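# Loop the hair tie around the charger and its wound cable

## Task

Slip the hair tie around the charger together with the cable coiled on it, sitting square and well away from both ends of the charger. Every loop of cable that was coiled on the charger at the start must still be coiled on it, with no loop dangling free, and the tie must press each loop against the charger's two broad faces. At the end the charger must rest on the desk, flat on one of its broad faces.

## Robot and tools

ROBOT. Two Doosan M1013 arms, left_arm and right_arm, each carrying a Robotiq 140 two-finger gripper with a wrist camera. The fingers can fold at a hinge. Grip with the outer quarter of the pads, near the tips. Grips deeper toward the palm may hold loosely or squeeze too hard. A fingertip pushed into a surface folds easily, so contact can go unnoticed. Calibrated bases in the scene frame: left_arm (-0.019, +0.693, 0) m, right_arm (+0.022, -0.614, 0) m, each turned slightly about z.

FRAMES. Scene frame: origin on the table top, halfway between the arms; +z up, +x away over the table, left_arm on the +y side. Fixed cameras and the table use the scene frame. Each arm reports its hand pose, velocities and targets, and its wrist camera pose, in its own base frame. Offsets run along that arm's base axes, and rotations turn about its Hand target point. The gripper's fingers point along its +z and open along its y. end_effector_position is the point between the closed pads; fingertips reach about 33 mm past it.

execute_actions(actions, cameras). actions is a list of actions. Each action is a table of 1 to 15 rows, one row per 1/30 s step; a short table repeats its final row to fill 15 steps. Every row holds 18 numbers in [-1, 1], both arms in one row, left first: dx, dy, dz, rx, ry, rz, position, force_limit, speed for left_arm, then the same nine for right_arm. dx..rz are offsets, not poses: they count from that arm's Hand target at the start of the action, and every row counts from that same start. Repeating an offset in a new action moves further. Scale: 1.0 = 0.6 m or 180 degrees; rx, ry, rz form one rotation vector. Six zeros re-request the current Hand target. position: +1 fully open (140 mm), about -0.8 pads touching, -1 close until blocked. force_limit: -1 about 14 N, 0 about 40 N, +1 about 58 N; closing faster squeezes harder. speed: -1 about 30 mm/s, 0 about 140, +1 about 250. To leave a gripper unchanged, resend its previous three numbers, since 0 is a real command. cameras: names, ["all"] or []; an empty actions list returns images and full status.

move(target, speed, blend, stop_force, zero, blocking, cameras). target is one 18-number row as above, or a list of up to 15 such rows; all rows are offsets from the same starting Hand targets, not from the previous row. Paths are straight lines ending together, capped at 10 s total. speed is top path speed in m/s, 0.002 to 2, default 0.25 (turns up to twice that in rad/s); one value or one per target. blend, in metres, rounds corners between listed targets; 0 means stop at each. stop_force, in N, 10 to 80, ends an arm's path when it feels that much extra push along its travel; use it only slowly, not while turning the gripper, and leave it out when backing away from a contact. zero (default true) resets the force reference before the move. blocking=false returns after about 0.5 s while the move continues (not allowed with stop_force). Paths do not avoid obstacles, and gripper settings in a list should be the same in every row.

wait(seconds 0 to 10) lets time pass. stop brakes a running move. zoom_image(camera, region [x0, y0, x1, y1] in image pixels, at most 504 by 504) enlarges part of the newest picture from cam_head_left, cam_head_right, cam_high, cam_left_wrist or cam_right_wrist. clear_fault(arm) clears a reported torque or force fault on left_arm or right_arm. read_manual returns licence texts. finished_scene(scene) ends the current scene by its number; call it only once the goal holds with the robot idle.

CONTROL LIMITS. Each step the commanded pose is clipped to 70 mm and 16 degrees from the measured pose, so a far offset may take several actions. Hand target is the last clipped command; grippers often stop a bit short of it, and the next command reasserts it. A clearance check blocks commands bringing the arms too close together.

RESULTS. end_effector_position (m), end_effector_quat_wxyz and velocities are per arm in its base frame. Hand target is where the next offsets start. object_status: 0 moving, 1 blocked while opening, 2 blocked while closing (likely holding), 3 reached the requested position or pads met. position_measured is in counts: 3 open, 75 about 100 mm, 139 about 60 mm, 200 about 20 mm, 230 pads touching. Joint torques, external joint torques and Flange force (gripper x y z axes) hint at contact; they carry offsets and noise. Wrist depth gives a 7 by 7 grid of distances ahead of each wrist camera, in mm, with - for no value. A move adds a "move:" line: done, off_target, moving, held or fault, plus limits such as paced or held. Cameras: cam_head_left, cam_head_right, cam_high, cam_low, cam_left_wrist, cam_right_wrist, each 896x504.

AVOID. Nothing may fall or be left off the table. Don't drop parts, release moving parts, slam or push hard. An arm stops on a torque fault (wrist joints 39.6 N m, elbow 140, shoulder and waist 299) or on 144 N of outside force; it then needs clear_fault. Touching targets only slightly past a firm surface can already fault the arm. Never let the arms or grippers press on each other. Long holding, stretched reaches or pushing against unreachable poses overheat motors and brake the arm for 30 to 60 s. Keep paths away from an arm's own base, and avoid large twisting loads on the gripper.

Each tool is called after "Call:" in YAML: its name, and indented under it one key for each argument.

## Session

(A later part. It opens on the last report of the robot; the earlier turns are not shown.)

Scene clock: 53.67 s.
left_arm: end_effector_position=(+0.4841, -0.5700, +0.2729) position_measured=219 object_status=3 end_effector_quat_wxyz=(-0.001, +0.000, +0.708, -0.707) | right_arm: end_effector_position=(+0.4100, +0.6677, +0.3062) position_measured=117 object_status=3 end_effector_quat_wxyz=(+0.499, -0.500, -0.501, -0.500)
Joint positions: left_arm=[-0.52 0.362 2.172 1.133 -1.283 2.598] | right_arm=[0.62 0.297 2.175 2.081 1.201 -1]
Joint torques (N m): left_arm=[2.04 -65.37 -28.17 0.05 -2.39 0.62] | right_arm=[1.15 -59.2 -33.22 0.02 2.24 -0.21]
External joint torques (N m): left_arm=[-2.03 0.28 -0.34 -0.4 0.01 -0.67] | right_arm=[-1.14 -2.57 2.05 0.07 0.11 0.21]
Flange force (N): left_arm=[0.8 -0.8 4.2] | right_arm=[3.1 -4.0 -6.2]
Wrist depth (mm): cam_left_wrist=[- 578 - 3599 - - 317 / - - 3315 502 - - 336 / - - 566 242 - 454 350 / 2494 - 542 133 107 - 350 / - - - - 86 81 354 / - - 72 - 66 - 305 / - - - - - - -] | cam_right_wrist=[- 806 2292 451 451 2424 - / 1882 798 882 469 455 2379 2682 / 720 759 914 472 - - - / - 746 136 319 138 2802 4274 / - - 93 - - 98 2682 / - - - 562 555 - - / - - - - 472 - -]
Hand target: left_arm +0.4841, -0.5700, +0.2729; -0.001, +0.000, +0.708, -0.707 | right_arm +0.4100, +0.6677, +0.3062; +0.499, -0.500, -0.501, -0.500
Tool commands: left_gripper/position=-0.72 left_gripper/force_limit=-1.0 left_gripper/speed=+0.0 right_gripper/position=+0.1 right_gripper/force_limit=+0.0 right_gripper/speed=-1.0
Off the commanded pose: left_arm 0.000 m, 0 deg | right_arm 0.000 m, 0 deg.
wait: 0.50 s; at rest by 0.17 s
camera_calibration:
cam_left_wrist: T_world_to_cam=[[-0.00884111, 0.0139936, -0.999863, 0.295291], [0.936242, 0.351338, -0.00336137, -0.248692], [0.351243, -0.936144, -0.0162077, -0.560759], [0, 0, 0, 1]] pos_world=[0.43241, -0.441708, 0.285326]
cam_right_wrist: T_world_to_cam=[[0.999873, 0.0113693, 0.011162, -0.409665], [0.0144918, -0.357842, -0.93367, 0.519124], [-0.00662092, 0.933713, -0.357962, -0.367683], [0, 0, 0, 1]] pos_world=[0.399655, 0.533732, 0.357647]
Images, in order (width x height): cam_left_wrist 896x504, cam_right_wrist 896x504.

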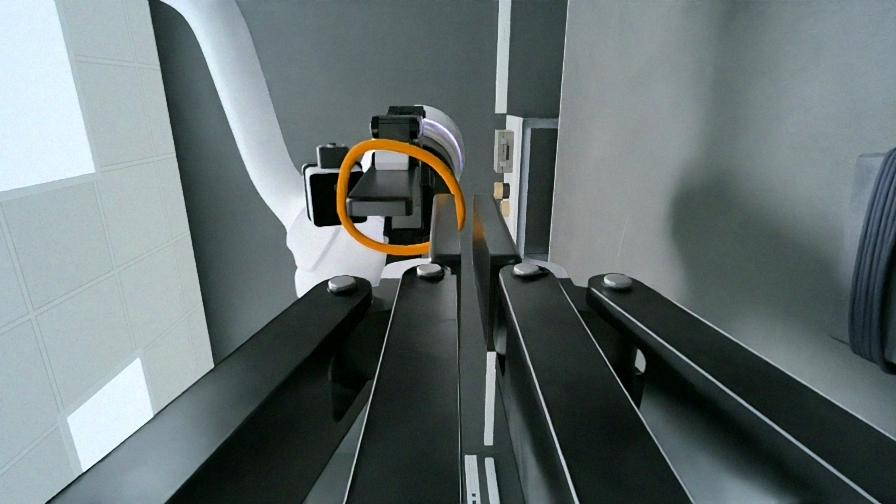

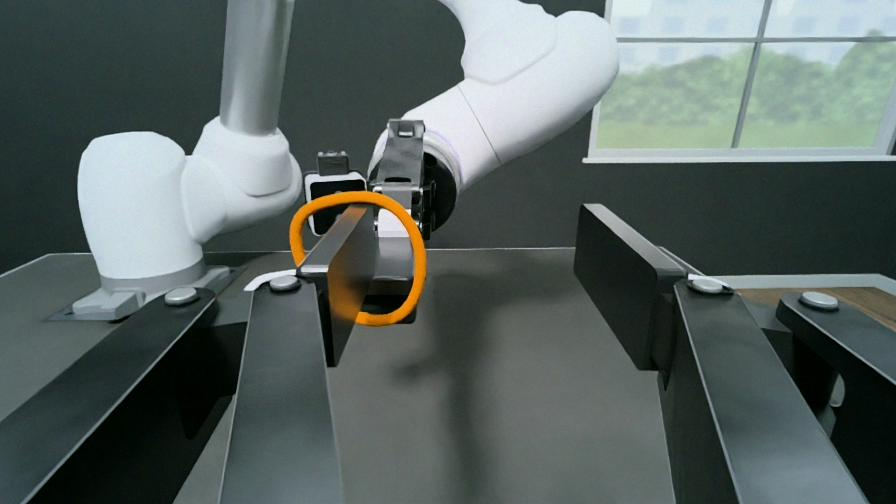

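Call:
move:
  target:
    - [0,0.3,0.1,0,0,0,-0.72,-1,0,0,0,-0.2,0,0,0,0.1,0,-1]
    - [0,0.3,0.1,0,0,0,-0.72,-1,0,0,0.13,-0.4,-0.45,0,0,0.1,0,-1]
    - [0,0.3,0.1,0,0,0,-0.72,-1,0,0,0.13,-0.444,-0.5,0,0,0.1,0,-1]
  speed: 0.25
  cameras: ["cam_right_wrist","cam_low","cam_high"]

Call:
zoom_image:
  camera: "cam_low"
  region: [180, 150, 400, 300]

Scene clock: 59.73 s.
left_arm: end_effector_position=(+0.4841, -0.3900, +0.3329) position_measured=219 object_status=3 end_effector_quat_wxyz=(-0.001, +0.000, +0.708, -0.707) | right_arm: end_effector_position=(+0.4100, +0.7457, +0.0399) position_measured=117 object_status=3 end_effector_quat_wxyz=(+0.001, +0.707, +0.707, +0.000)
Joint positions: left_arm=[-0.189 0.203 2.235 1.428 -1.449 2.447] | right_arm=[1.028 0.633 1.462 -0.001 1.047 1.028]
Joint torques (N m): left_arm=[1.59 -52.36 -30.61 -1.02 -2.12 0.64] | right_arm=[1.23 -94.78 -39.25 3.67 -0.08 -0.18]
External joint torques (N m): left_arm=[-1.54 0.45 -0.2 -0.35 -0.02 -0.68] | right_arm=[-1.16 -4.36 2.29 0.14 0.03 0.18]
Flange force (N): left_arm=[-0.6 -0.8 3.7] | right_arm=[-10.9 -4.7 -2.1]
Wrist depth (mm): cam_left_wrist=[2494 3451 168 175 1247 - 367 / - 3705 188 200 3705 290 294 / - - 241 233 288 304 305 / 2624 2709 274 - 286 325 357 / 3110 - - - 86 86 385 / - - 73 - 66 - - / - - - - - - -] | cam_right_wrist=[156 157 157 156 156 156 156 / 165 166 164 166 164 163 165 / 175 173 174 173 172 172 174 / 184 183 179 183 179 180 182 / - - - 193 192 95 - / - - - 203 203 - - / - - - - - - -]
Hand target: left_arm +0.4841, -0.3900, +0.3329; -0.001, +0.000, +0.708, -0.707 | right_arm +0.4100, +0.7457, +0.0398; +0.001, +0.707, +0.707, +0.000
Off the commanded pose: left_arm 0.000 m, 0 deg | right_arm 0.000 m, 0 deg.
move: done
camera_calibration:
cam_right_wrist: T_world_to_cam=[[0.999875, 0.0110689, -0.0113341, -0.406458], [0.0143917, -0.933705, 0.357755, 0.676288], [-0.00662271, -0.357873, -0.933747, 0.450144], [0, 0, 0, 1]] pos_world=[0.399655, 0.797047, 0.173768]
Images, in order (width x height): cam_high 896x504, cam_low 896x504, cam_right_wrist 896x504.

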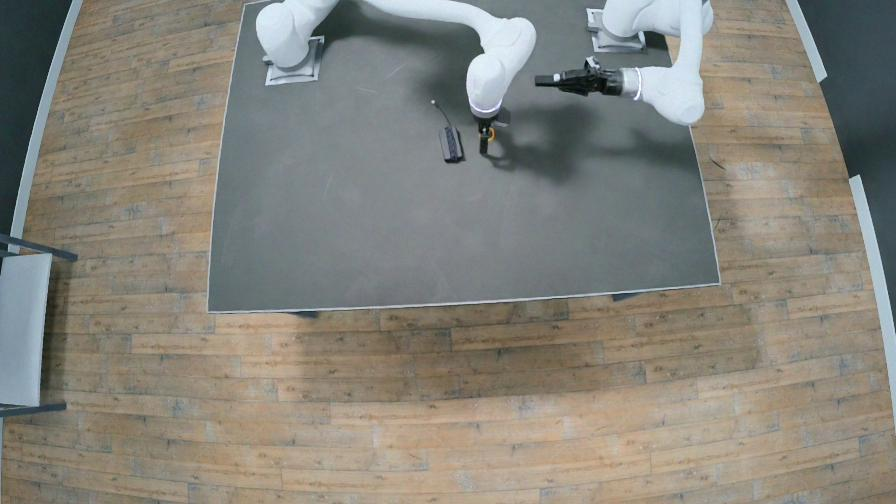

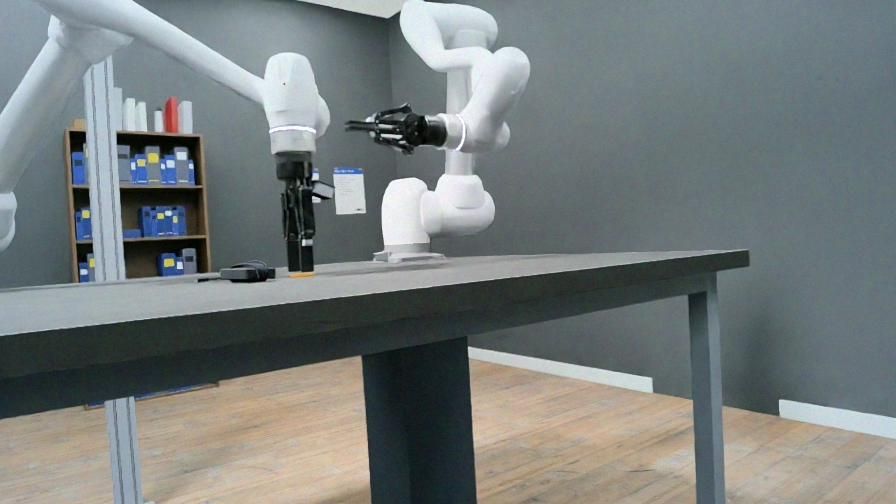

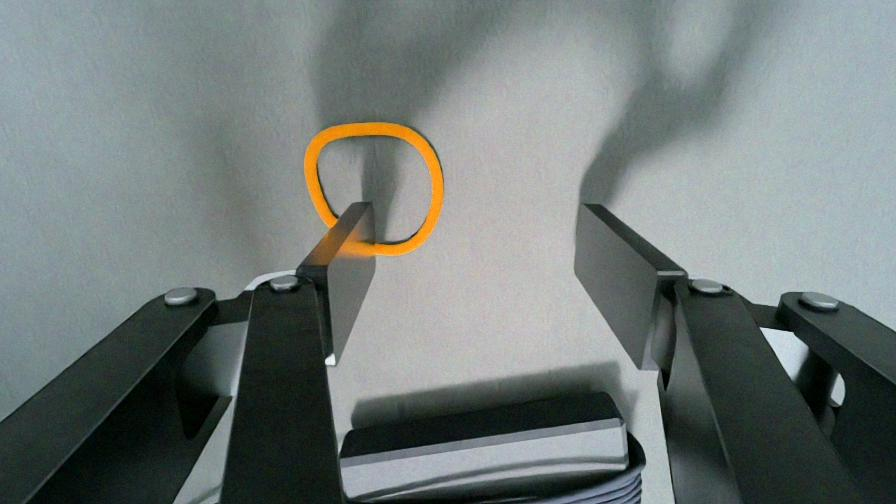

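Scaled by 2.291 from the camera's 896x504 image, which has a finer 1280x720 frame.

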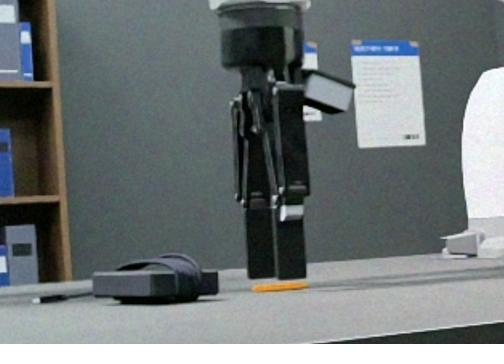

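Call:
move:
  target:
    - [0,0,0.05,0,0,0,-0.72,-1,0,0,0,0.25,0,0,0,0.1,0,-1]
    - [0,0,0.05,0.1,0.1,0.1,-0.72,-1,0,0,-0.25,0.55,0.3,0,0,0.1,0,-1]
    - [-0.036,-0.273,-0.3,0.385,0.385,0.385,-0.72,-1,0,0,-0.45,0.55,0.5,0,0,0.1,0,-1]
  speed: 0.35
  blend: [0.05,0.05,0]
  cameras: ["cam_left_wrist","cam_head_left"]

Scene clock: 65.47 s.
left_arm: end_effector_position=(+0.4625, -0.5538, +0.1529) position_measured=219 object_status=3 end_effector_quat_wxyz=(+0.001, +0.707, -0.707, +0.000) | right_arm: end_effector_position=(+0.4100, +0.4757, +0.3698) position_measured=117 object_status=3 end_effector_quat_wxyz=(+0.499, -0.500, -0.501, -0.500)
Joint positions: left_arm=[-0.922 0.362 1.667 3.14 -1.113 -0.922] | right_arm=[0.256 0.069 2.301 1.756 1.392 -0.817]
Joint torques (N m): left_arm=[2.01 -72.75 -37.82 -3.71 0.32 0.65] | right_arm=[1.27 -38.85 -35.67 1.27 1.95 -0.16]
External joint torques (N m): left_arm=[-1.93 -1.73 0.1 -0.19 -0.29 -0.65] | right_arm=[-1.2 -1.87 2.33 0.04 0.09 0.16]
Flange force (N): left_arm=[0.2 4.5 -1.6] | right_arm=[1.3 -5.6 -5.0]
Wrist depth (mm): cam_left_wrist=[258 259 261 261 261 264 263 / - - 274 275 276 284 277 / 289 289 290 287 291 294 293 / 303 305 308 - 99 309 306 / 325 324 - - 86 81 332 / - - 72 - 66 - 348 / - - - - - - -] | cam_right_wrist=[242 265 308 346 - 2272 - / - - 888 360 - - - / - 907 962 375 - - - / 1955 914 137 421 148 107 - / - - 137 465 829 98 2802 / - - - 609 - - - / - - - - - - -]
Hand target: left_arm +0.4625, -0.5538, +0.1529; +0.001, +0.707, -0.707, +0.000 | right_arm +0.4100, +0.4757, +0.3698; +0.499, -0.500, -0.501, -0.500
Off the commanded pose: left_arm 0.000 m, 0 deg | right_arm 0.000 m, 0 deg.
move: done
camera_calibration:
cam_left_wrist: T_world_to_cam=[[-0.999856, -0.0091744, 0.0142944, 0.465382], [-0.00356403, 0.936162, 0.35155, 0.469675], [-0.0166072, 0.351449, -0.93606, 0.483898], [0, 0, 0, 1]] pos_world=[0.475025, -0.605488, 0.281191]
Images, in order (width x height): cam_head_left 896x504, cam_left_wrist 896x504.

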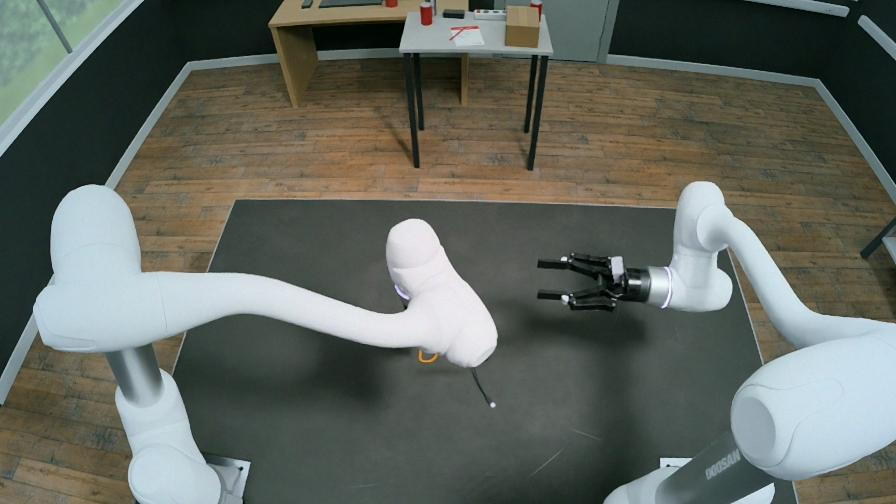

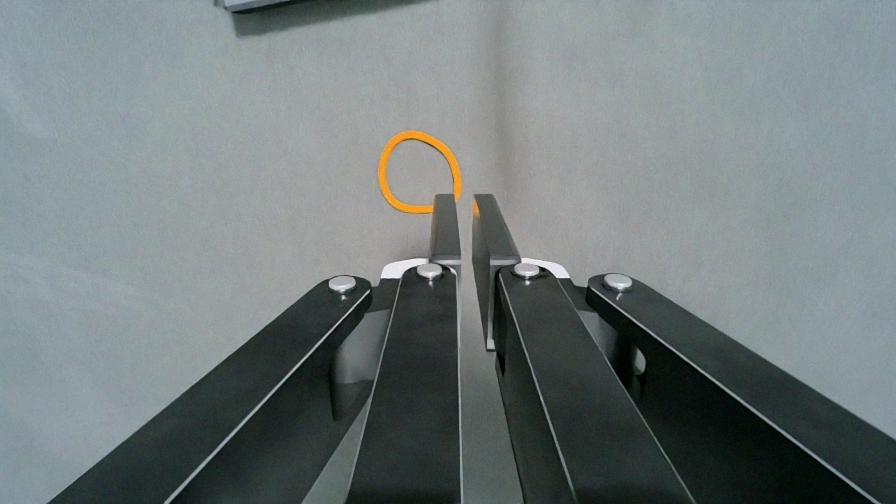

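Call:
move:
  target:
    - [0.0003,0.008,-0.16,0,0,0,-0.52,-1,0,0,0,0,0,0,0,-1,-1,1]
    - [0.0003,0.008,-0.199,0,0,0,-0.52,-1,0,0,0,0,0,0,0,-1,-1,1]
    - [0.0003,0.008,-0.199,0,0,0,-1,-1,-1,0,0,0,0,0,0,-1,-1,1]
  speed: 0.2

Call:
wait:
  seconds: 0.7
  cameras: ["cam_left_wrist"]

Scene clock: 68.50 s.
left_arm: end_effector_position=(+0.4627, -0.5490, +0.0335) position_measured=225 object_status=0 end_effector_quat_wxyz=(+0.001, +0.707, -0.707, +0.000) | right_arm: end_effector_position=(+0.4100, +0.4757, +0.3698) position_measured=237 object_status=3 end_effector_quat_wxyz=(+0.499, -0.500, -0.501, -0.500)
Joint positions: left_arm=[-0.918 0.46 1.769 3.139 -0.913 -0.917] | right_arm=[0.256 0.069 2.301 1.756 1.392 -0.817]
Joint torques (N m): left_arm=[1.81 -78.64 -33.03 -3.24 0.12 0.68] | right_arm=[1.5 -38.89 -35.79 1.26 1.93 -0.2]
External joint torques (N m): left_arm=[-1.64 -0.59 -0.13 -0.18 -0.1 -0.68] | right_arm=[-1.39 -2.09 2.36 0.07 0.13 0.2]
Flange force (N): left_arm=[1.6 2.8 -0.8] | right_arm=[1.6 -5.8 -5.6]
Wrist depth (mm): cam_left_wrist=[150 150 151 152 152 154 154 / 158 158 159 159 161 160 161 / 165 167 168 167 170 169 170 / 176 178 177 132 177 181 180 / 187 186 - - 86 187 192 / 198 - - - 66 75 202 / - - - - - - -] | cam_right_wrist=[- 343 793 - - - 2599 / 255 277 326 362 - - 2626 / 253 271 323 368 2448 2401 2711 / - 325 403 - - - 2212 / - - - - 93 2401 2599 / - - - - - - 2050 / - - - - - - -]
Hand target: left_arm +0.4627, -0.5490, +0.0335; +0.001, +0.707, -0.707, +0.000 | right_arm +0.4100, +0.4757, +0.3698; +0.499, -0.500, -0.501, -0.500
Off the commanded pose: left_arm 0.000 m, 0 deg | right_arm 0.000 m, 0 deg.
move: done

Scene clock: 69.20 s.
left_arm: end_effector_position=(+0.4627, -0.5490, +0.0335) position_measured=225 object_status=2 end_effector_quat_wxyz=(+0.001, +0.707, -0.707, +0.000) | right_arm: end_effector_position=(+0.4100, +0.4757, +0.3698) position_measured=237 object_status=3 end_effector_quat_wxyz=(+0.499, -0.500, -0.501, -0.500)
Joint positions: left_arm=[-0.918 0.46 1.769 3.139 -0.913 -0.917] | right_arm=[0.256 0.069 2.301 1.756 1.392 -0.817]
Joint torques (N m): left_arm=[1.88 -78.75 -33.01 -3.28 0.12 0.66] | right_arm=[1.29 -38.78 -35.74 1.29 1.95 -0.16]
External joint torques (N m): left_arm=[-1.65 -0.65 -0.31 -0.16 -0.09 -0.66] | right_arm=[-1.27 -2.16 2.21 0.05 0.1 0.16]
Flange force (N): left_arm=[1.9 2.6 -1.0] | right_arm=[1.8 -5.8 -5.3]
Wrist depth (mm): cam_left_wrist=[150 150 151 151 152 152 153 / 158 159 159 160 161 161 161 / 167 167 168 164 170 169 170 / 176 177 177 - 178 180 181 / 188 185 - - 86 186 192 / 197 - - - 66 75 203 / - - - - - - -] | cam_right_wrist=[2356 344 793 - - 2599 - / 255 276 326 352 - - - / 253 271 324 371 - - - / - 313 398 138 - 3113 3454 / 764 - - - 93 83 2573 / - - - - - - 2119 / - - - - - - -]
Hand target: left_arm +0.4627, -0.5490, +0.0335; +0.001, +0.707, -0.707, +0.000 | right_arm +0.4100, +0.4757, +0.3698; +0.499, -0.500, -0.501, -0.500
Tool commands: left_gripper/position=-1.0 left_gripper/force_limit=-1.0 left_gripper/speed=-1.0 right_gripper/position=-1.0 right_gripper/force_limit=-1.0 right_gripper/speed=+1.0
Off the commanded pose: left_arm 0.000 m, 0 deg | right_arm 0.000 m, 0 deg.
wait: 0.70 s; at rest by 0.17 s
camera_calibration:
cam_left_wrist: T_world_to_cam=[[-0.999856, -0.00917437, 0.0142936, 0.467332], [-0.00356275, 0.936129, 0.351638, 0.507216], [-0.0166067, 0.351536, -0.936027, 0.370531], [0, 0, 0, 1]] pos_world=[0.475225, -0.600788, 0.161791]
Images, in order (width x height): cam_left_wrist 896x504.

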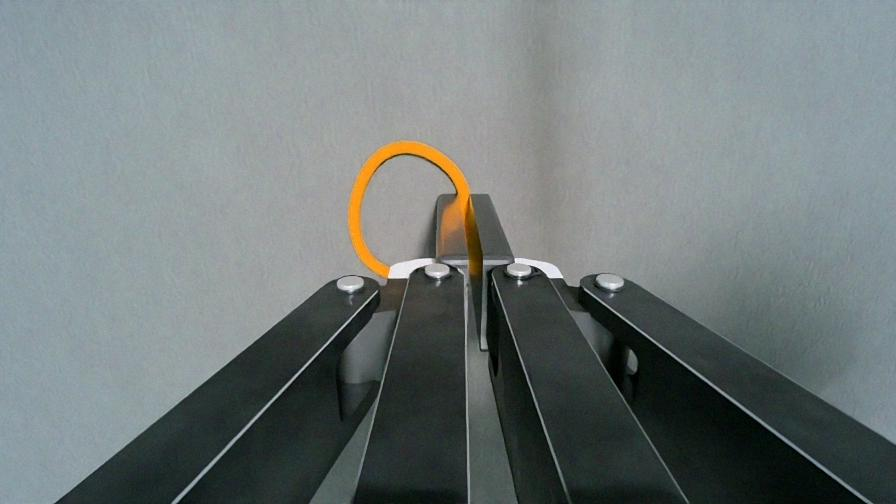

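Call:
move:
  target:
    - [0,0,0.2,0,0,0,-1,-1,-1,0,0,0,0,0,0,-1,-1,1]
    - [0.0567,-0.07,0.444,-0.5,0,0,-1,-1,-1,-0.001,0.231,-0.113,0,0,0,-1,-1,1]
  speed: 0.3
  blend: [0.04,0]
  cameras: ["cam_left_wrist","cam_right_wrist"]

Call:
zoom_image:
  camera: "cam_right_wrist"
  region: [348, 100, 648, 320]

Call:
zoom_image:
  camera: "cam_left_wrist"
  region: [300, 80, 600, 300]

Scene clock: 73.30 s.
left_arm: end_effector_position=(+0.4967, -0.5910, +0.2999) position_measured=225 object_status=2 end_effector_quat_wxyz=(+0.501, +0.500, -0.500, +0.500) | right_arm: end_effector_position=(+0.4094, +0.6143, +0.3020) position_measured=237 object_status=3 end_effector_quat_wxyz=(+0.499, -0.500, -0.501, -0.500)
Joint positions: left_arm=[-0.541 0.345 2.121 1.133 -1.245 0.968] | right_arm=[0.533 0.264 2.238 2.013 1.261 -1.002]
Joint torques (N m): left_arm=[1.61 -66.03 -30.43 0.01 -2.31 0.66] | right_arm=[1.24 -55.06 -32.13 0.29 2.26 -0.19]
External joint torques (N m): left_arm=[-1.55 0.15 -0.32 -0.36 0.02 -0.66] | right_arm=[-1.22 -2.58 1.99 0.04 0.12 0.19]
Flange force (N): left_arm=[1.0 0.5 3.1] | right_arm=[3.4 -4.2 -6.1]
Wrist depth (mm): cam_left_wrist=[- 3651 482 4063 3072 4753 561 / - 3548 504 438 3817 787 590 / 3315 - 3315 236 3817 739 597 / 3817 - - - 903 780 627 / 2831 - - - 86 81 - / - - - - 66 75 - / - - - - - - -] | cam_right_wrist=[- 879 798 492 472 - - / - 846 888 484 2521 - - / 2272 788 934 263 2711 - - / 2573 800 - - - - - / - - - - 93 88 2599 / - - - - - - - / - - - - - - -]
Hand target: left_arm +0.4967, -0.5910, +0.2999; +0.501, +0.500, -0.500, +0.500 | right_arm +0.4094, +0.6143, +0.3020; +0.499, -0.500, -0.501, -0.500
Off the commanded pose: left_arm 0.000 m, 0 deg | right_arm 0.000 m, 0 deg.
move: done
camera_calibration:
cam_left_wrist: T_world_to_cam=[[-0.999856, 0.0143291, 0.00908089, 0.512589], [-0.00346277, 0.351637, -0.93613, 0.493601], [-0.016607, -0.936027, -0.351536, -0.301056], [0, 0, 0, 1]] pos_world=[0.509225, -0.462709, 0.351588]
cam_right_wrist: T_world_to_cam=[[0.999873, 0.0113693, 0.011162, -0.408411], [0.0144918, -0.357842, -0.93367, 0.496102], [-0.00662092, 0.933713, -0.357962, -0.31933], [0, 0, 0, 1]] pos_world=[0.399055, 0.480332, 0.353447]
Images, in order (width x height): cam_left_wrist 896x504, cam_right_wrist 896x504.

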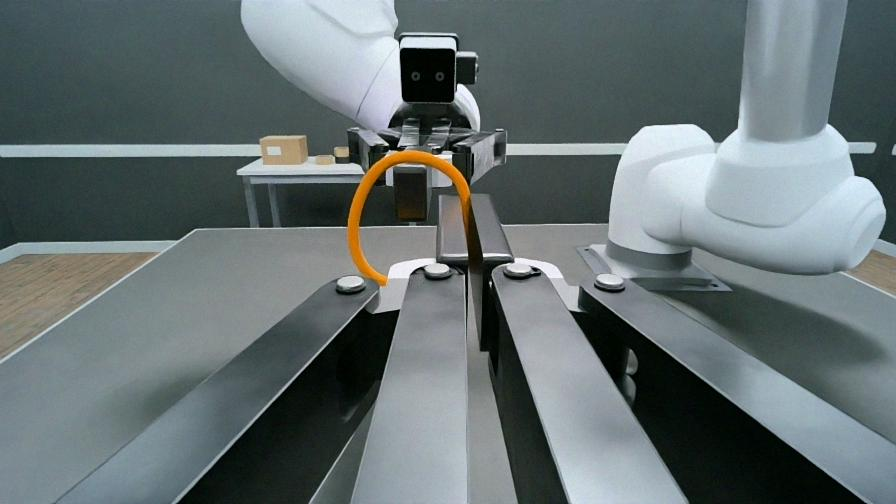

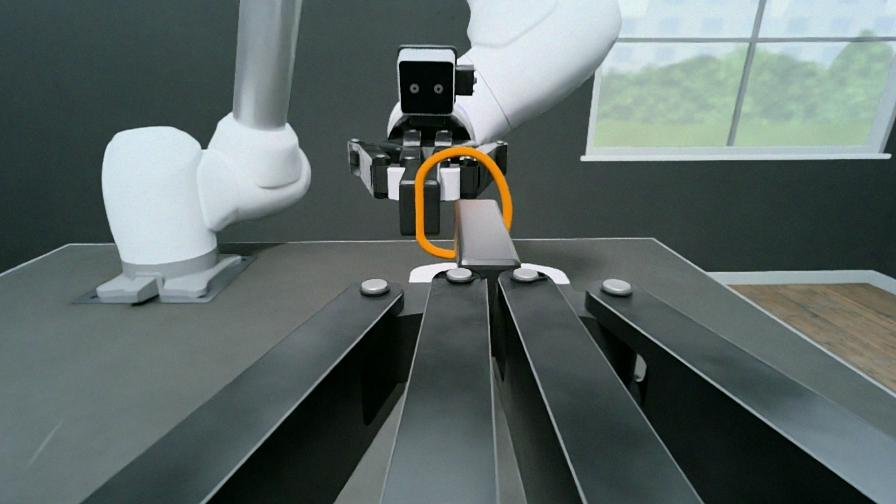

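Scaled by 1.680 from the camera's 896x504 image, which has a finer 1280x720 frame.

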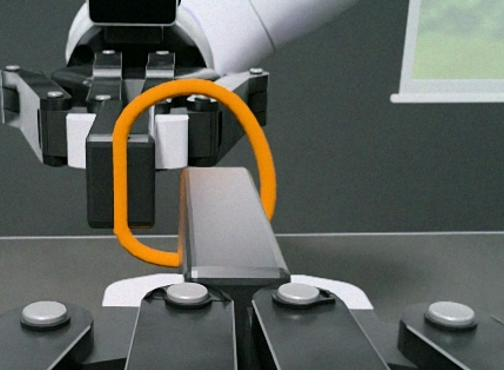

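Scaled by 1.680 from the camera's 896x504 image, which has a finer 1280x720 frame.

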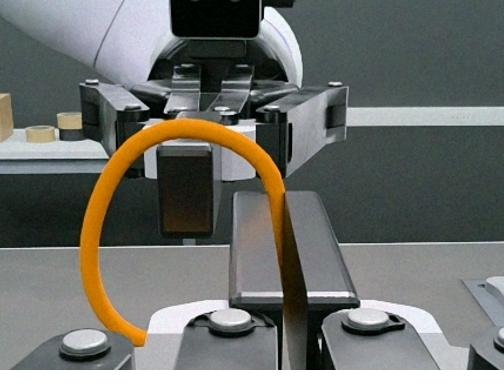

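Call:
move:
  target:
    - [0,0,0,0,0,0,-1,-1,-1,0.002,0.03,0.0083,0,0,0,-1,-1,1]
    - [0,0,0,0,0,0,-1,-1,-1,0.0025,0.107,0.0083,0,0,0,-1,-1,1]
  speed: 0.08
  blend: [0.005,0]
  cameras: ["cam_left_wrist","cam_right_wrist"]

Call:
zoom_image:
  camera: "cam_right_wrist"
  region: [348, 100, 648, 320]

Call:
zoom_image:
  camera: "cam_left_wrist"
  region: [300, 80, 600, 300]

Scene clock: 75.00 s.
left_arm: end_effector_position=(+0.4967, -0.5910, +0.2999) position_measured=225 object_status=2 end_effector_quat_wxyz=(+0.501, +0.500, -0.500, +0.500) | right_arm: end_effector_position=(+0.4109, +0.6784, +0.3070) position_measured=237 object_status=3 end_effector_quat_wxyz=(+0.499, -0.500, -0.501, -0.500)
Joint positions: left_arm=[-0.541 0.345 2.121 1.133 -1.245 0.968] | right_arm=[0.636 0.305 2.161 2.093 1.189 -0.999]
Joint torques (N m): left_arm=[1.62 -65.76 -30.59 0.03 -2.27 0.64] | right_arm=[1.48 -60.09 -33.39 0 2.26 -0.2]
External joint torques (N m): left_arm=[-1.71 -0.11 -0.24 -0.37 -0.02 -0.65] | right_arm=[-1.52 -2.87 2.13 0.06 0.11 0.2]
Flange force (N): left_arm=[1.3 1.1 3.1] | right_arm=[3.4 -3.9 -7.2]
Wrist depth (mm): cam_left_wrist=[- 438 420 - - 2999 561 / 3359 3936 444 326 3315 3451 593 / 3405 4665 2799 199 3999 754 610 / 3315 - - 132 869 787 651 / 3451 - - - 86 77 - / - - - - 66 75 554 / - - - - - - -] | cam_right_wrist=[- 757 755 440 412 - - / - 742 - 430 442 - - / 700 783 838 273 2521 - - / 648 748 - 150 - - - / - - - - 93 88 2424 / - - - - - - - / - - - - - - -]
Hand target: left_arm +0.4967, -0.5910, +0.2999; +0.501, +0.500, -0.500, +0.500 | right_arm +0.4109, +0.6785, +0.3070; +0.499, -0.500, -0.501, -0.500
Off the commanded pose: left_arm 0.000 m, 0 deg | right_arm 0.000 m, 0 deg.
move: done
camera_calibration:
cam_left_wrist: T_world_to_cam=[[-0.999856, 0.0142936, 0.00917437, 0.512539], [-0.00356275, 0.351638, -0.936129, 0.493652], [-0.0166067, -0.936027, -0.351536, -0.301056], [0, 0, 0, 1]] pos_world=[0.509225, -0.462709, 0.351588]
cam_right_wrist: T_world_to_cam=[[0.999874, 0.0113351, 0.011068, -0.410644], [0.0143918, -0.357843, -0.933671, 0.52367], [-0.00662267, 0.933713, -0.357961, -0.37751], [0, 0, 0, 1]] pos_world=[0.400555, 0.544532, 0.358347]
Images, in order (width x height): cam_left_wrist 896x504, cam_right_wrist 896x504.

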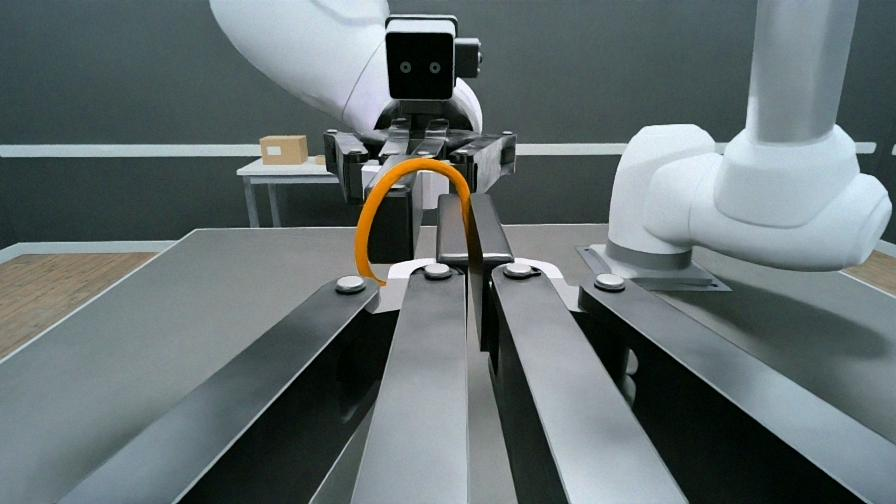

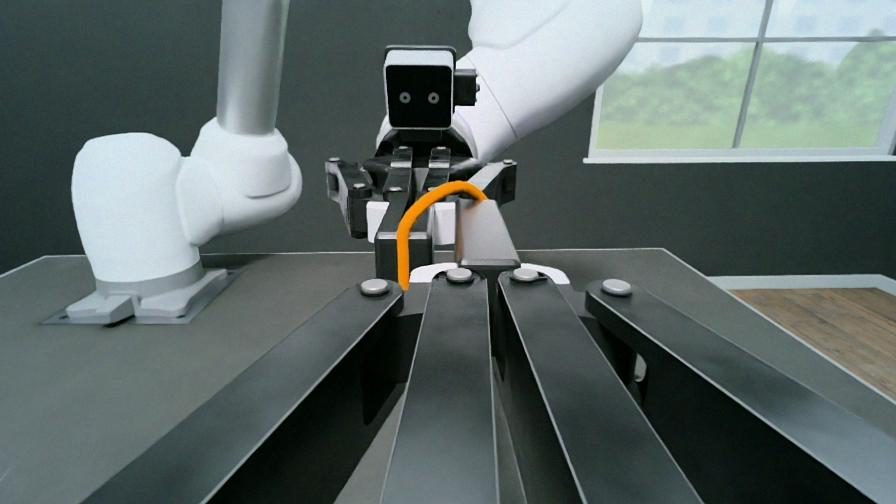

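Scaled by 1.680 from the camera's 896x504 image, which has a finer 1280x720 frame.

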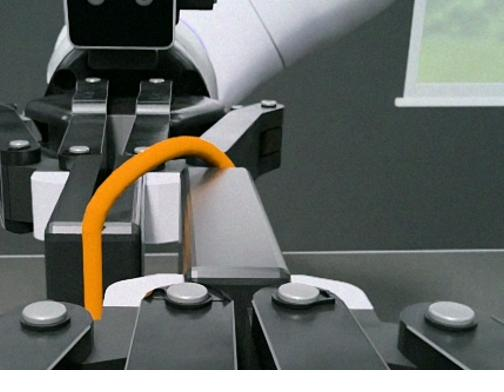

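Scaled by 1.680 from the camera's 896x504 image, which has a finer 1280x720 frame.

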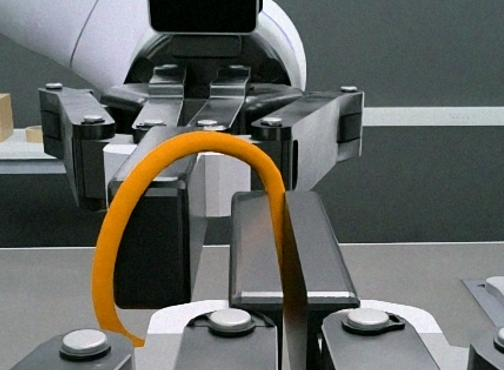

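Call:
move:
  target:
    - [0,0,0,0,0,0,-1,-1,-1,0,-0.08,0,0,0,0,-1,-1,1]
    - [0,0,0,0,0,0,-1,-1,-1,-0.004,-0.08,-0.0075,0,0,0,-1,-1,1]
    - [0,0,0,0,0,0,-1,-1,-1,-0.004,-0.048,-0.0075,0,0,0,-1,-1,1]
  speed: 0.08
  cameras: ["cam_left_wrist","cam_right_wrist"]

Call:
zoom_image:
  camera: "cam_right_wrist"
  region: [348, 100, 648, 320]

Call:
zoom_image:
  camera: "cam_left_wrist"
  region: [300, 80, 600, 300]

Scene clock: 77.10 s.
left_arm: end_effector_position=(+0.4967, -0.5910, +0.2999) position_measured=225 object_status=2 end_effector_quat_wxyz=(+0.501, +0.500, -0.500, +0.500) | right_arm: end_effector_position=(+0.4085, +0.6496, +0.3025) position_measured=237 object_status=3 end_effector_quat_wxyz=(+0.499, -0.500, -0.501, -0.500)
Joint positions: left_arm=[-0.541 0.345 2.121 1.133 -1.245 0.968] | right_arm=[0.593 0.288 2.2 2.062 1.223 -1.006]
Joint torques (N m): left_arm=[2.03 -66.02 -30.6 0.02 -2.23 0.62] | right_arm=[0.69 -57.86 -32.64 0.12 2.27 -0.2]
External joint torques (N m): left_arm=[-1.95 0.23 -0.15 -0.38 -0.06 -0.63] | right_arm=[-0.67 -2.49 2.33 0.03 0.1 0.2]
Flange force (N): left_arm=[0.6 1.1 3.6] | right_arm=[2.9 -4.9 -5.7]
Wrist depth (mm): cam_left_wrist=[3359 - 447 3405 - 619 560 / 3230 4270 479 406 - 665 598 / - 3110 2768 204 3760 754 611 / 3936 - 1012 132 831 826 619 / - - - - 86 81 722 / - - - - 66 75 - / - - - - - - -] | cam_right_wrist=[- - 808 458 439 - - / 2356 855 901 456 471 3113 2741 / 671 783 894 240 - - - / 2521 755 - 139 - 2741 - / - - - - 93 - 2496 / 553 - - - - - - / - - - - - - -]
Hand target: left_arm +0.4967, -0.5910, +0.2999; +0.501, +0.500, -0.500, +0.500 | right_arm +0.4085, +0.6497, +0.3025; +0.499, -0.500, -0.501, -0.500
Off the commanded pose: left_arm 0.000 m, 0 deg | right_arm 0.000 m, 0 deg.
move: done
camera_calibration:
cam_left_wrist: T_world_to_cam=[[-0.999856, 0.0142936, 0.00917437, 0.512539], [-0.00356275, 0.351638, -0.936129, 0.493652], [-0.0166067, -0.936027, -0.351536, -0.301056], [0, 0, 0, 1]] pos_world=[0.509225, -0.462709, 0.351588]
cam_right_wrist: T_world_to_cam=[[0.999874, 0.0113351, 0.011068, -0.407868], [0.0143918, -0.357843, -0.933671, 0.509197], [-0.00662267, 0.933713, -0.357961, -0.352245], [0, 0, 0, 1]] pos_world=[0.398155, 0.515732, 0.353847]
Images, in order (width x height): cam_left_wrist 896x504, cam_right_wrist 896x504.

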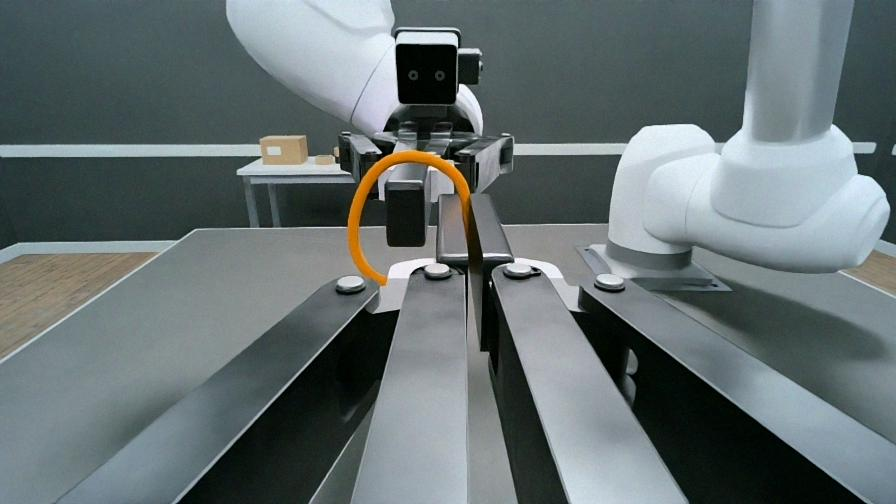

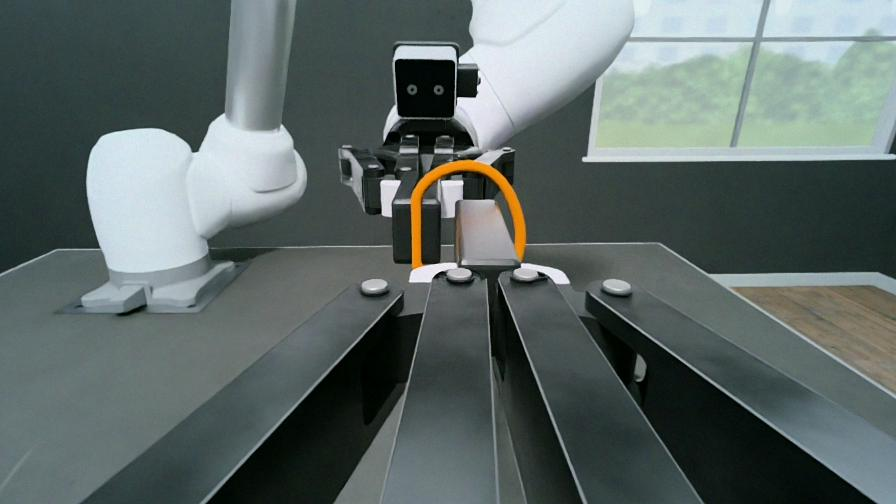

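Scaled by 1.680 from the camera's 896x504 image, which has a finer 1280x720 frame.

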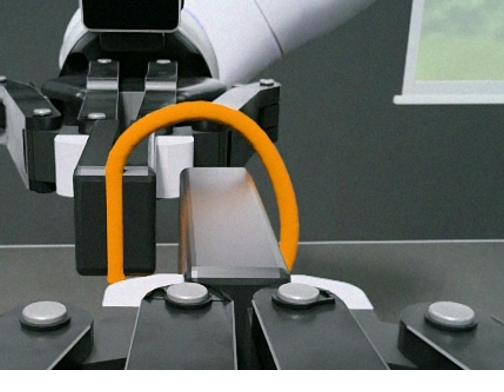

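Scaled by 1.680 from the camera's 896x504 image, which has a finer 1280x720 frame.

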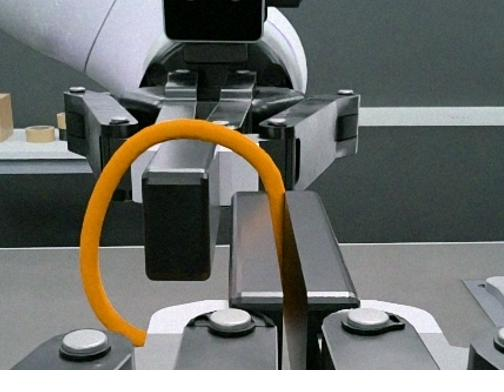

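Call:
move:
  target: [0,0,0,0,0,0,-1,-1,-1,-0.001,0.048,-0.003,0,0,0,-1,-1,1]
  speed: 0.06
  cameras: ["cam_left_wrist","cam_right_wrist"]

Call:
zoom_image:
  camera: "cam_right_wrist"
  region: [348, 100, 648, 320]

Call:
zoom_image:
  camera: "cam_left_wrist"
  region: [300, 80, 600, 300]

Scene clock: 78.23 s.
left_arm: end_effector_position=(+0.4967, -0.5910, +0.2999) position_measured=225 object_status=2 end_effector_quat_wxyz=(+0.501, +0.500, -0.500, +0.500) | right_arm: end_effector_position=(+0.4079, +0.6784, +0.3007) position_measured=237 object_status=3 end_effector_quat_wxyz=(+0.499, -0.500, -0.501, -0.500)
Joint positions: left_arm=[-0.541 0.345 2.121 1.133 -1.245 0.968] | right_arm=[0.639 0.312 2.168 2.101 1.195 -1.013]
Joint torques (N m): left_arm=[1.68 -65.88 -30.47 0.04 -2.28 0.65] | right_arm=[1.35 -60.66 -32.97 -0.01 2.28 -0.16]
External joint torques (N m): left_arm=[-1.64 0.05 -0.16 -0.39 -0.01 -0.66] | right_arm=[-1.36 -2.46 2.21 0.05 0.11 0.16]
Flange force (N): left_arm=[1.0 1.0 3.1] | right_arm=[2.8 -3.8 -6.7]
Wrist depth (mm): cam_left_wrist=[3499 - 423 2399 - 613 552 / - - 444 434 5599 3705 603 / 3760 3599 301 200 3876 763 610 / 3230 3548 - 133 866 792 653 / 3072 - - - 86 77 - / - - - - 66 75 - / - - - - - - -] | cam_right_wrist=[- 729 838 - 413 - 2313 / - 2335 - 429 446 - 2741 / 669 755 824 246 3113 - - / 773 764 - 148 - - 3654 / - - - - 93 83 2547 / - - - - - - - / - - - - - - -]
Hand target: left_arm +0.4967, -0.5910, +0.2999; +0.501, +0.500, -0.500, +0.500 | right_arm +0.4079, +0.6785, +0.3007; +0.499, -0.500, -0.501, -0.500
Off the commanded pose: left_arm 0.000 m, 0 deg | right_arm 0.000 m, 0 deg.
move: done
camera_calibration:
cam_left_wrist: T_world_to_cam=[[-0.999856, 0.0142936, 0.00917437, 0.512539], [-0.00356275, 0.351638, -0.936129, 0.493652], [-0.0166067, -0.936027, -0.351536, -0.301056], [0, 0, 0, 1]] pos_world=[0.509225, -0.462709, 0.351588]
cam_right_wrist: T_world_to_cam=[[0.999874, 0.0113351, 0.011068, -0.407574], [0.0143918, -0.357843, -0.933671, 0.517831], [-0.00662267, 0.933713, -0.357961, -0.379785], [0, 0, 0, 1]] pos_world=[0.397555, 0.544532, 0.352047]
Images, in order (width x height): cam_left_wrist 896x504, cam_right_wrist 896x504.

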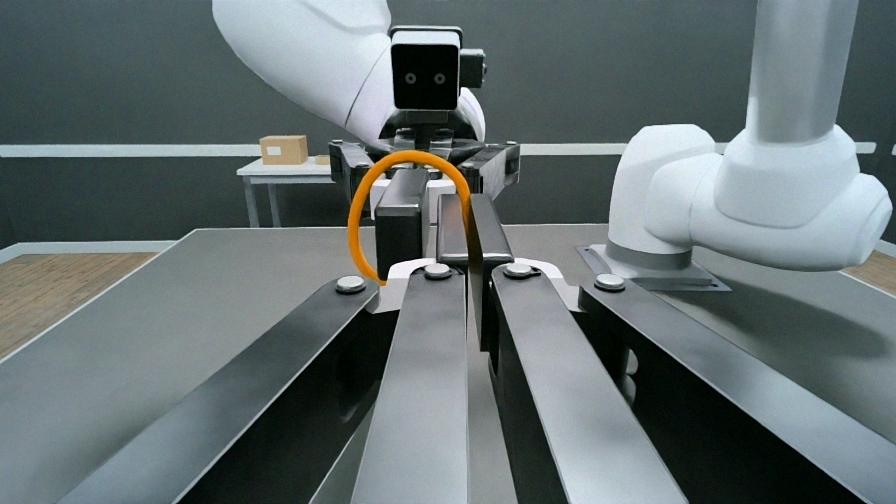

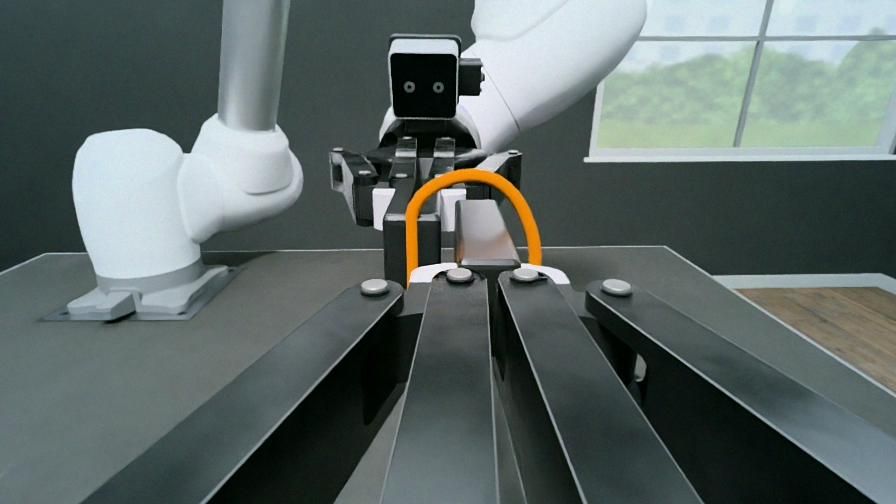

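Scaled by 1.680 from the camera's 896x504 image, which has a finer 1280x720 frame.

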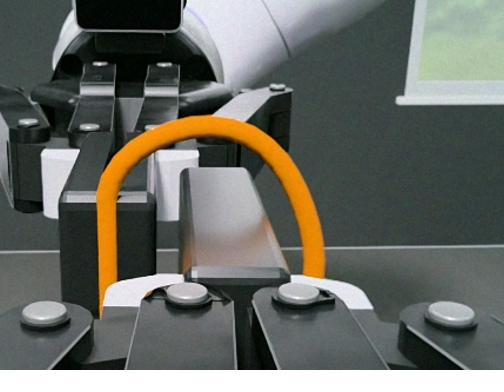

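Scaled by 1.680 from the camera's 896x504 image, which has a finer 1280x720 frame.

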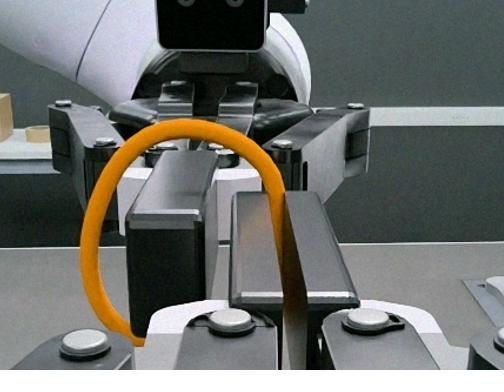

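Call:
move:
  target:
    - [0,0,0,0,0,0,-1,-1,-1,0,0.002,0.011,0,0,0,-1,-1,1]
    - [0,0,0,0,0,0,-0.69,-1,-1,0,0.002,0.011,0,0,0,-1,-1,1]
    - [0,0.2,0,0,0,0,-0.69,-1,-1,0,0.002,0.011,0,0,0,-1,-1,1]
  speed: 0.08
  cameras: ["cam_left_wrist","cam_right_wrist"]

Call:
zoom_image:
  camera: "cam_right_wrist"
  region: [348, 120, 648, 340]

Call:
zoom_image:
  camera: "cam_left_wrist"
  region: [340, 80, 540, 240]

Scene clock: 81.57 s.
left_arm: end_effector_position=(+0.4967, -0.4711, +0.2999) position_measured=215 object_status=3 end_effector_quat_wxyz=(+0.501, +0.500, -0.500, +0.500) | right_arm: end_effector_position=(+0.4079, +0.6797, +0.3073) position_measured=237 object_status=3 end_effector_quat_wxyz=(+0.499, -0.500, -0.501, -0.500)
Joint positions: left_arm=[-0.339 0.293 2.204 1.297 -1.371 0.952] | right_arm=[0.641 0.303 2.163 2.097 1.187 -1.001]
Joint torques (N m): left_arm=[2.46 -59.78 -29.36 -0.48 -2.27 0.66] | right_arm=[1.32 -59.99 -33.37 0.01 2.26 -0.18]
External joint torques (N m): left_arm=[-2.5 0.43 -0.14 -0.39 0.01 -0.66] | right_arm=[-1.37 -2.6 2.12 0.04 0.11 0.18]
Flange force (N): left_arm=[0.6 0.6 5.3] | right_arm=[3.0 -3.7 -6.8]
Wrist depth (mm): cam_left_wrist=[- - 529 3817 - 672 3817 / - 3035 566 440 5859 768 3189 / 4063 3651 2652 266 996 775 739 / 3451 - - - 958 785 - / 2738 - - - 86 81 - / - - - - 66 - - / - - - - - - -] | cam_right_wrist=[- 776 - 518 518 - 1985 / - 829 2335 536 560 - 2448 / 674 783 846 318 2626 2932 2682 / 718 769 - - - - - / - - - - 93 88 2682 / - - - - - - - / - - - - - - -]
Hand target: left_arm +0.4967, -0.4710, +0.2999; +0.501, +0.500, -0.500, +0.500 | right_arm +0.4079, +0.6797, +0.3073; +0.499, -0.500, -0.501, -0.500
Off the commanded pose: left_arm 0.000 m, 0 deg | right_arm 0.000 m, 0 deg.
move: done
camera_calibration:
cam_left_wrist: T_world_to_cam=[[-0.999854, 0.0144225, 0.00911637, 0.510889], [-0.00346312, 0.351637, -0.93613, 0.45144], [-0.016707, -0.936025, -0.351536, -0.188775], [0, 0, 0, 1]] pos_world=[0.509224, -0.34281, 0.351588]
cam_right_wrist: T_world_to_cam=[[0.999873, 0.0113693, 0.011162, -0.407713], [0.0144918, -0.357842, -0.93367, 0.524382], [-0.00662092, 0.933713, -0.357962, -0.378543], [0, 0, 0, 1]] pos_world=[0.397555, 0.545732, 0.358647]
Images, in order (width x height): cam_left_wrist 896x504, cam_right_wrist 896x504.

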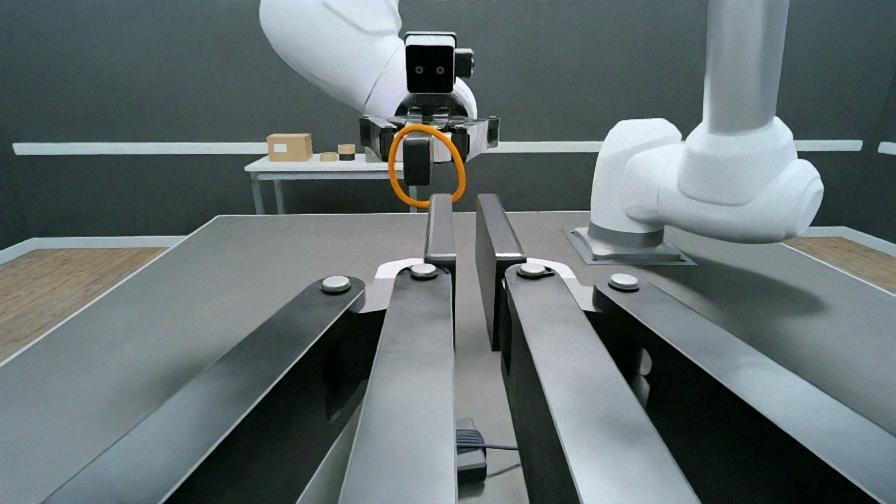

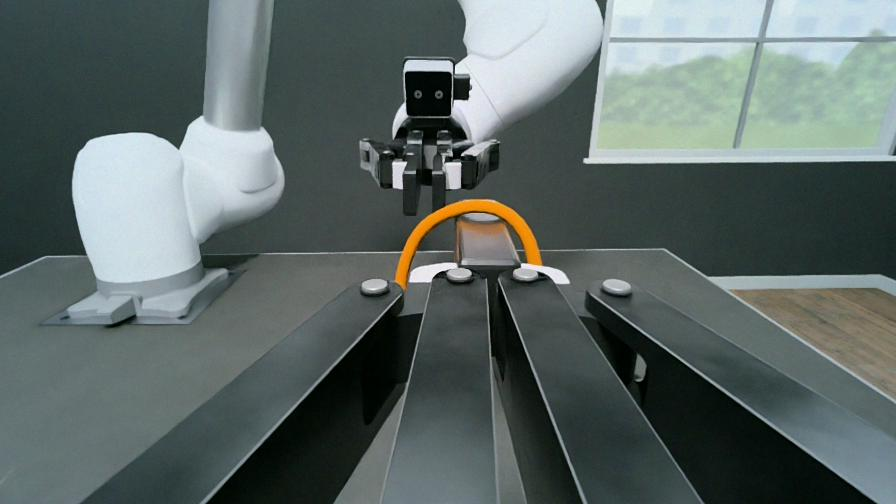

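Scaled by 1.680 from the camera's 896x504 image, which has a finer 1280x720 frame.

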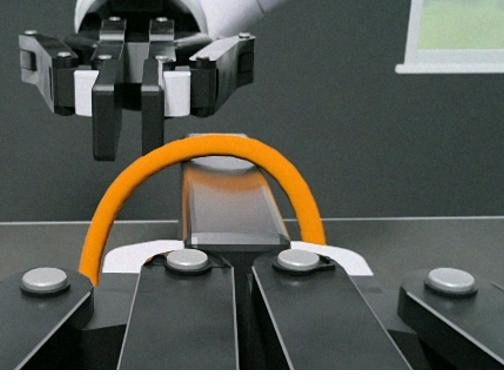

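Scaled by 2.520 from the camera's 896x504 image, which has a finer 1280x720 frame.

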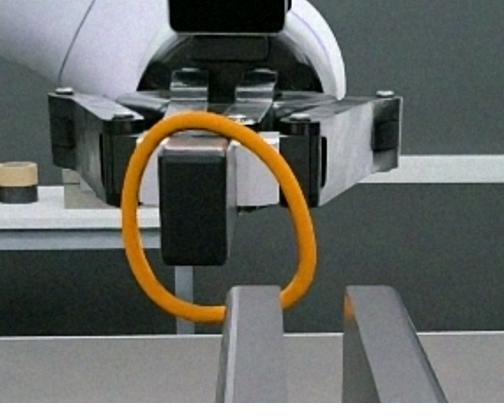

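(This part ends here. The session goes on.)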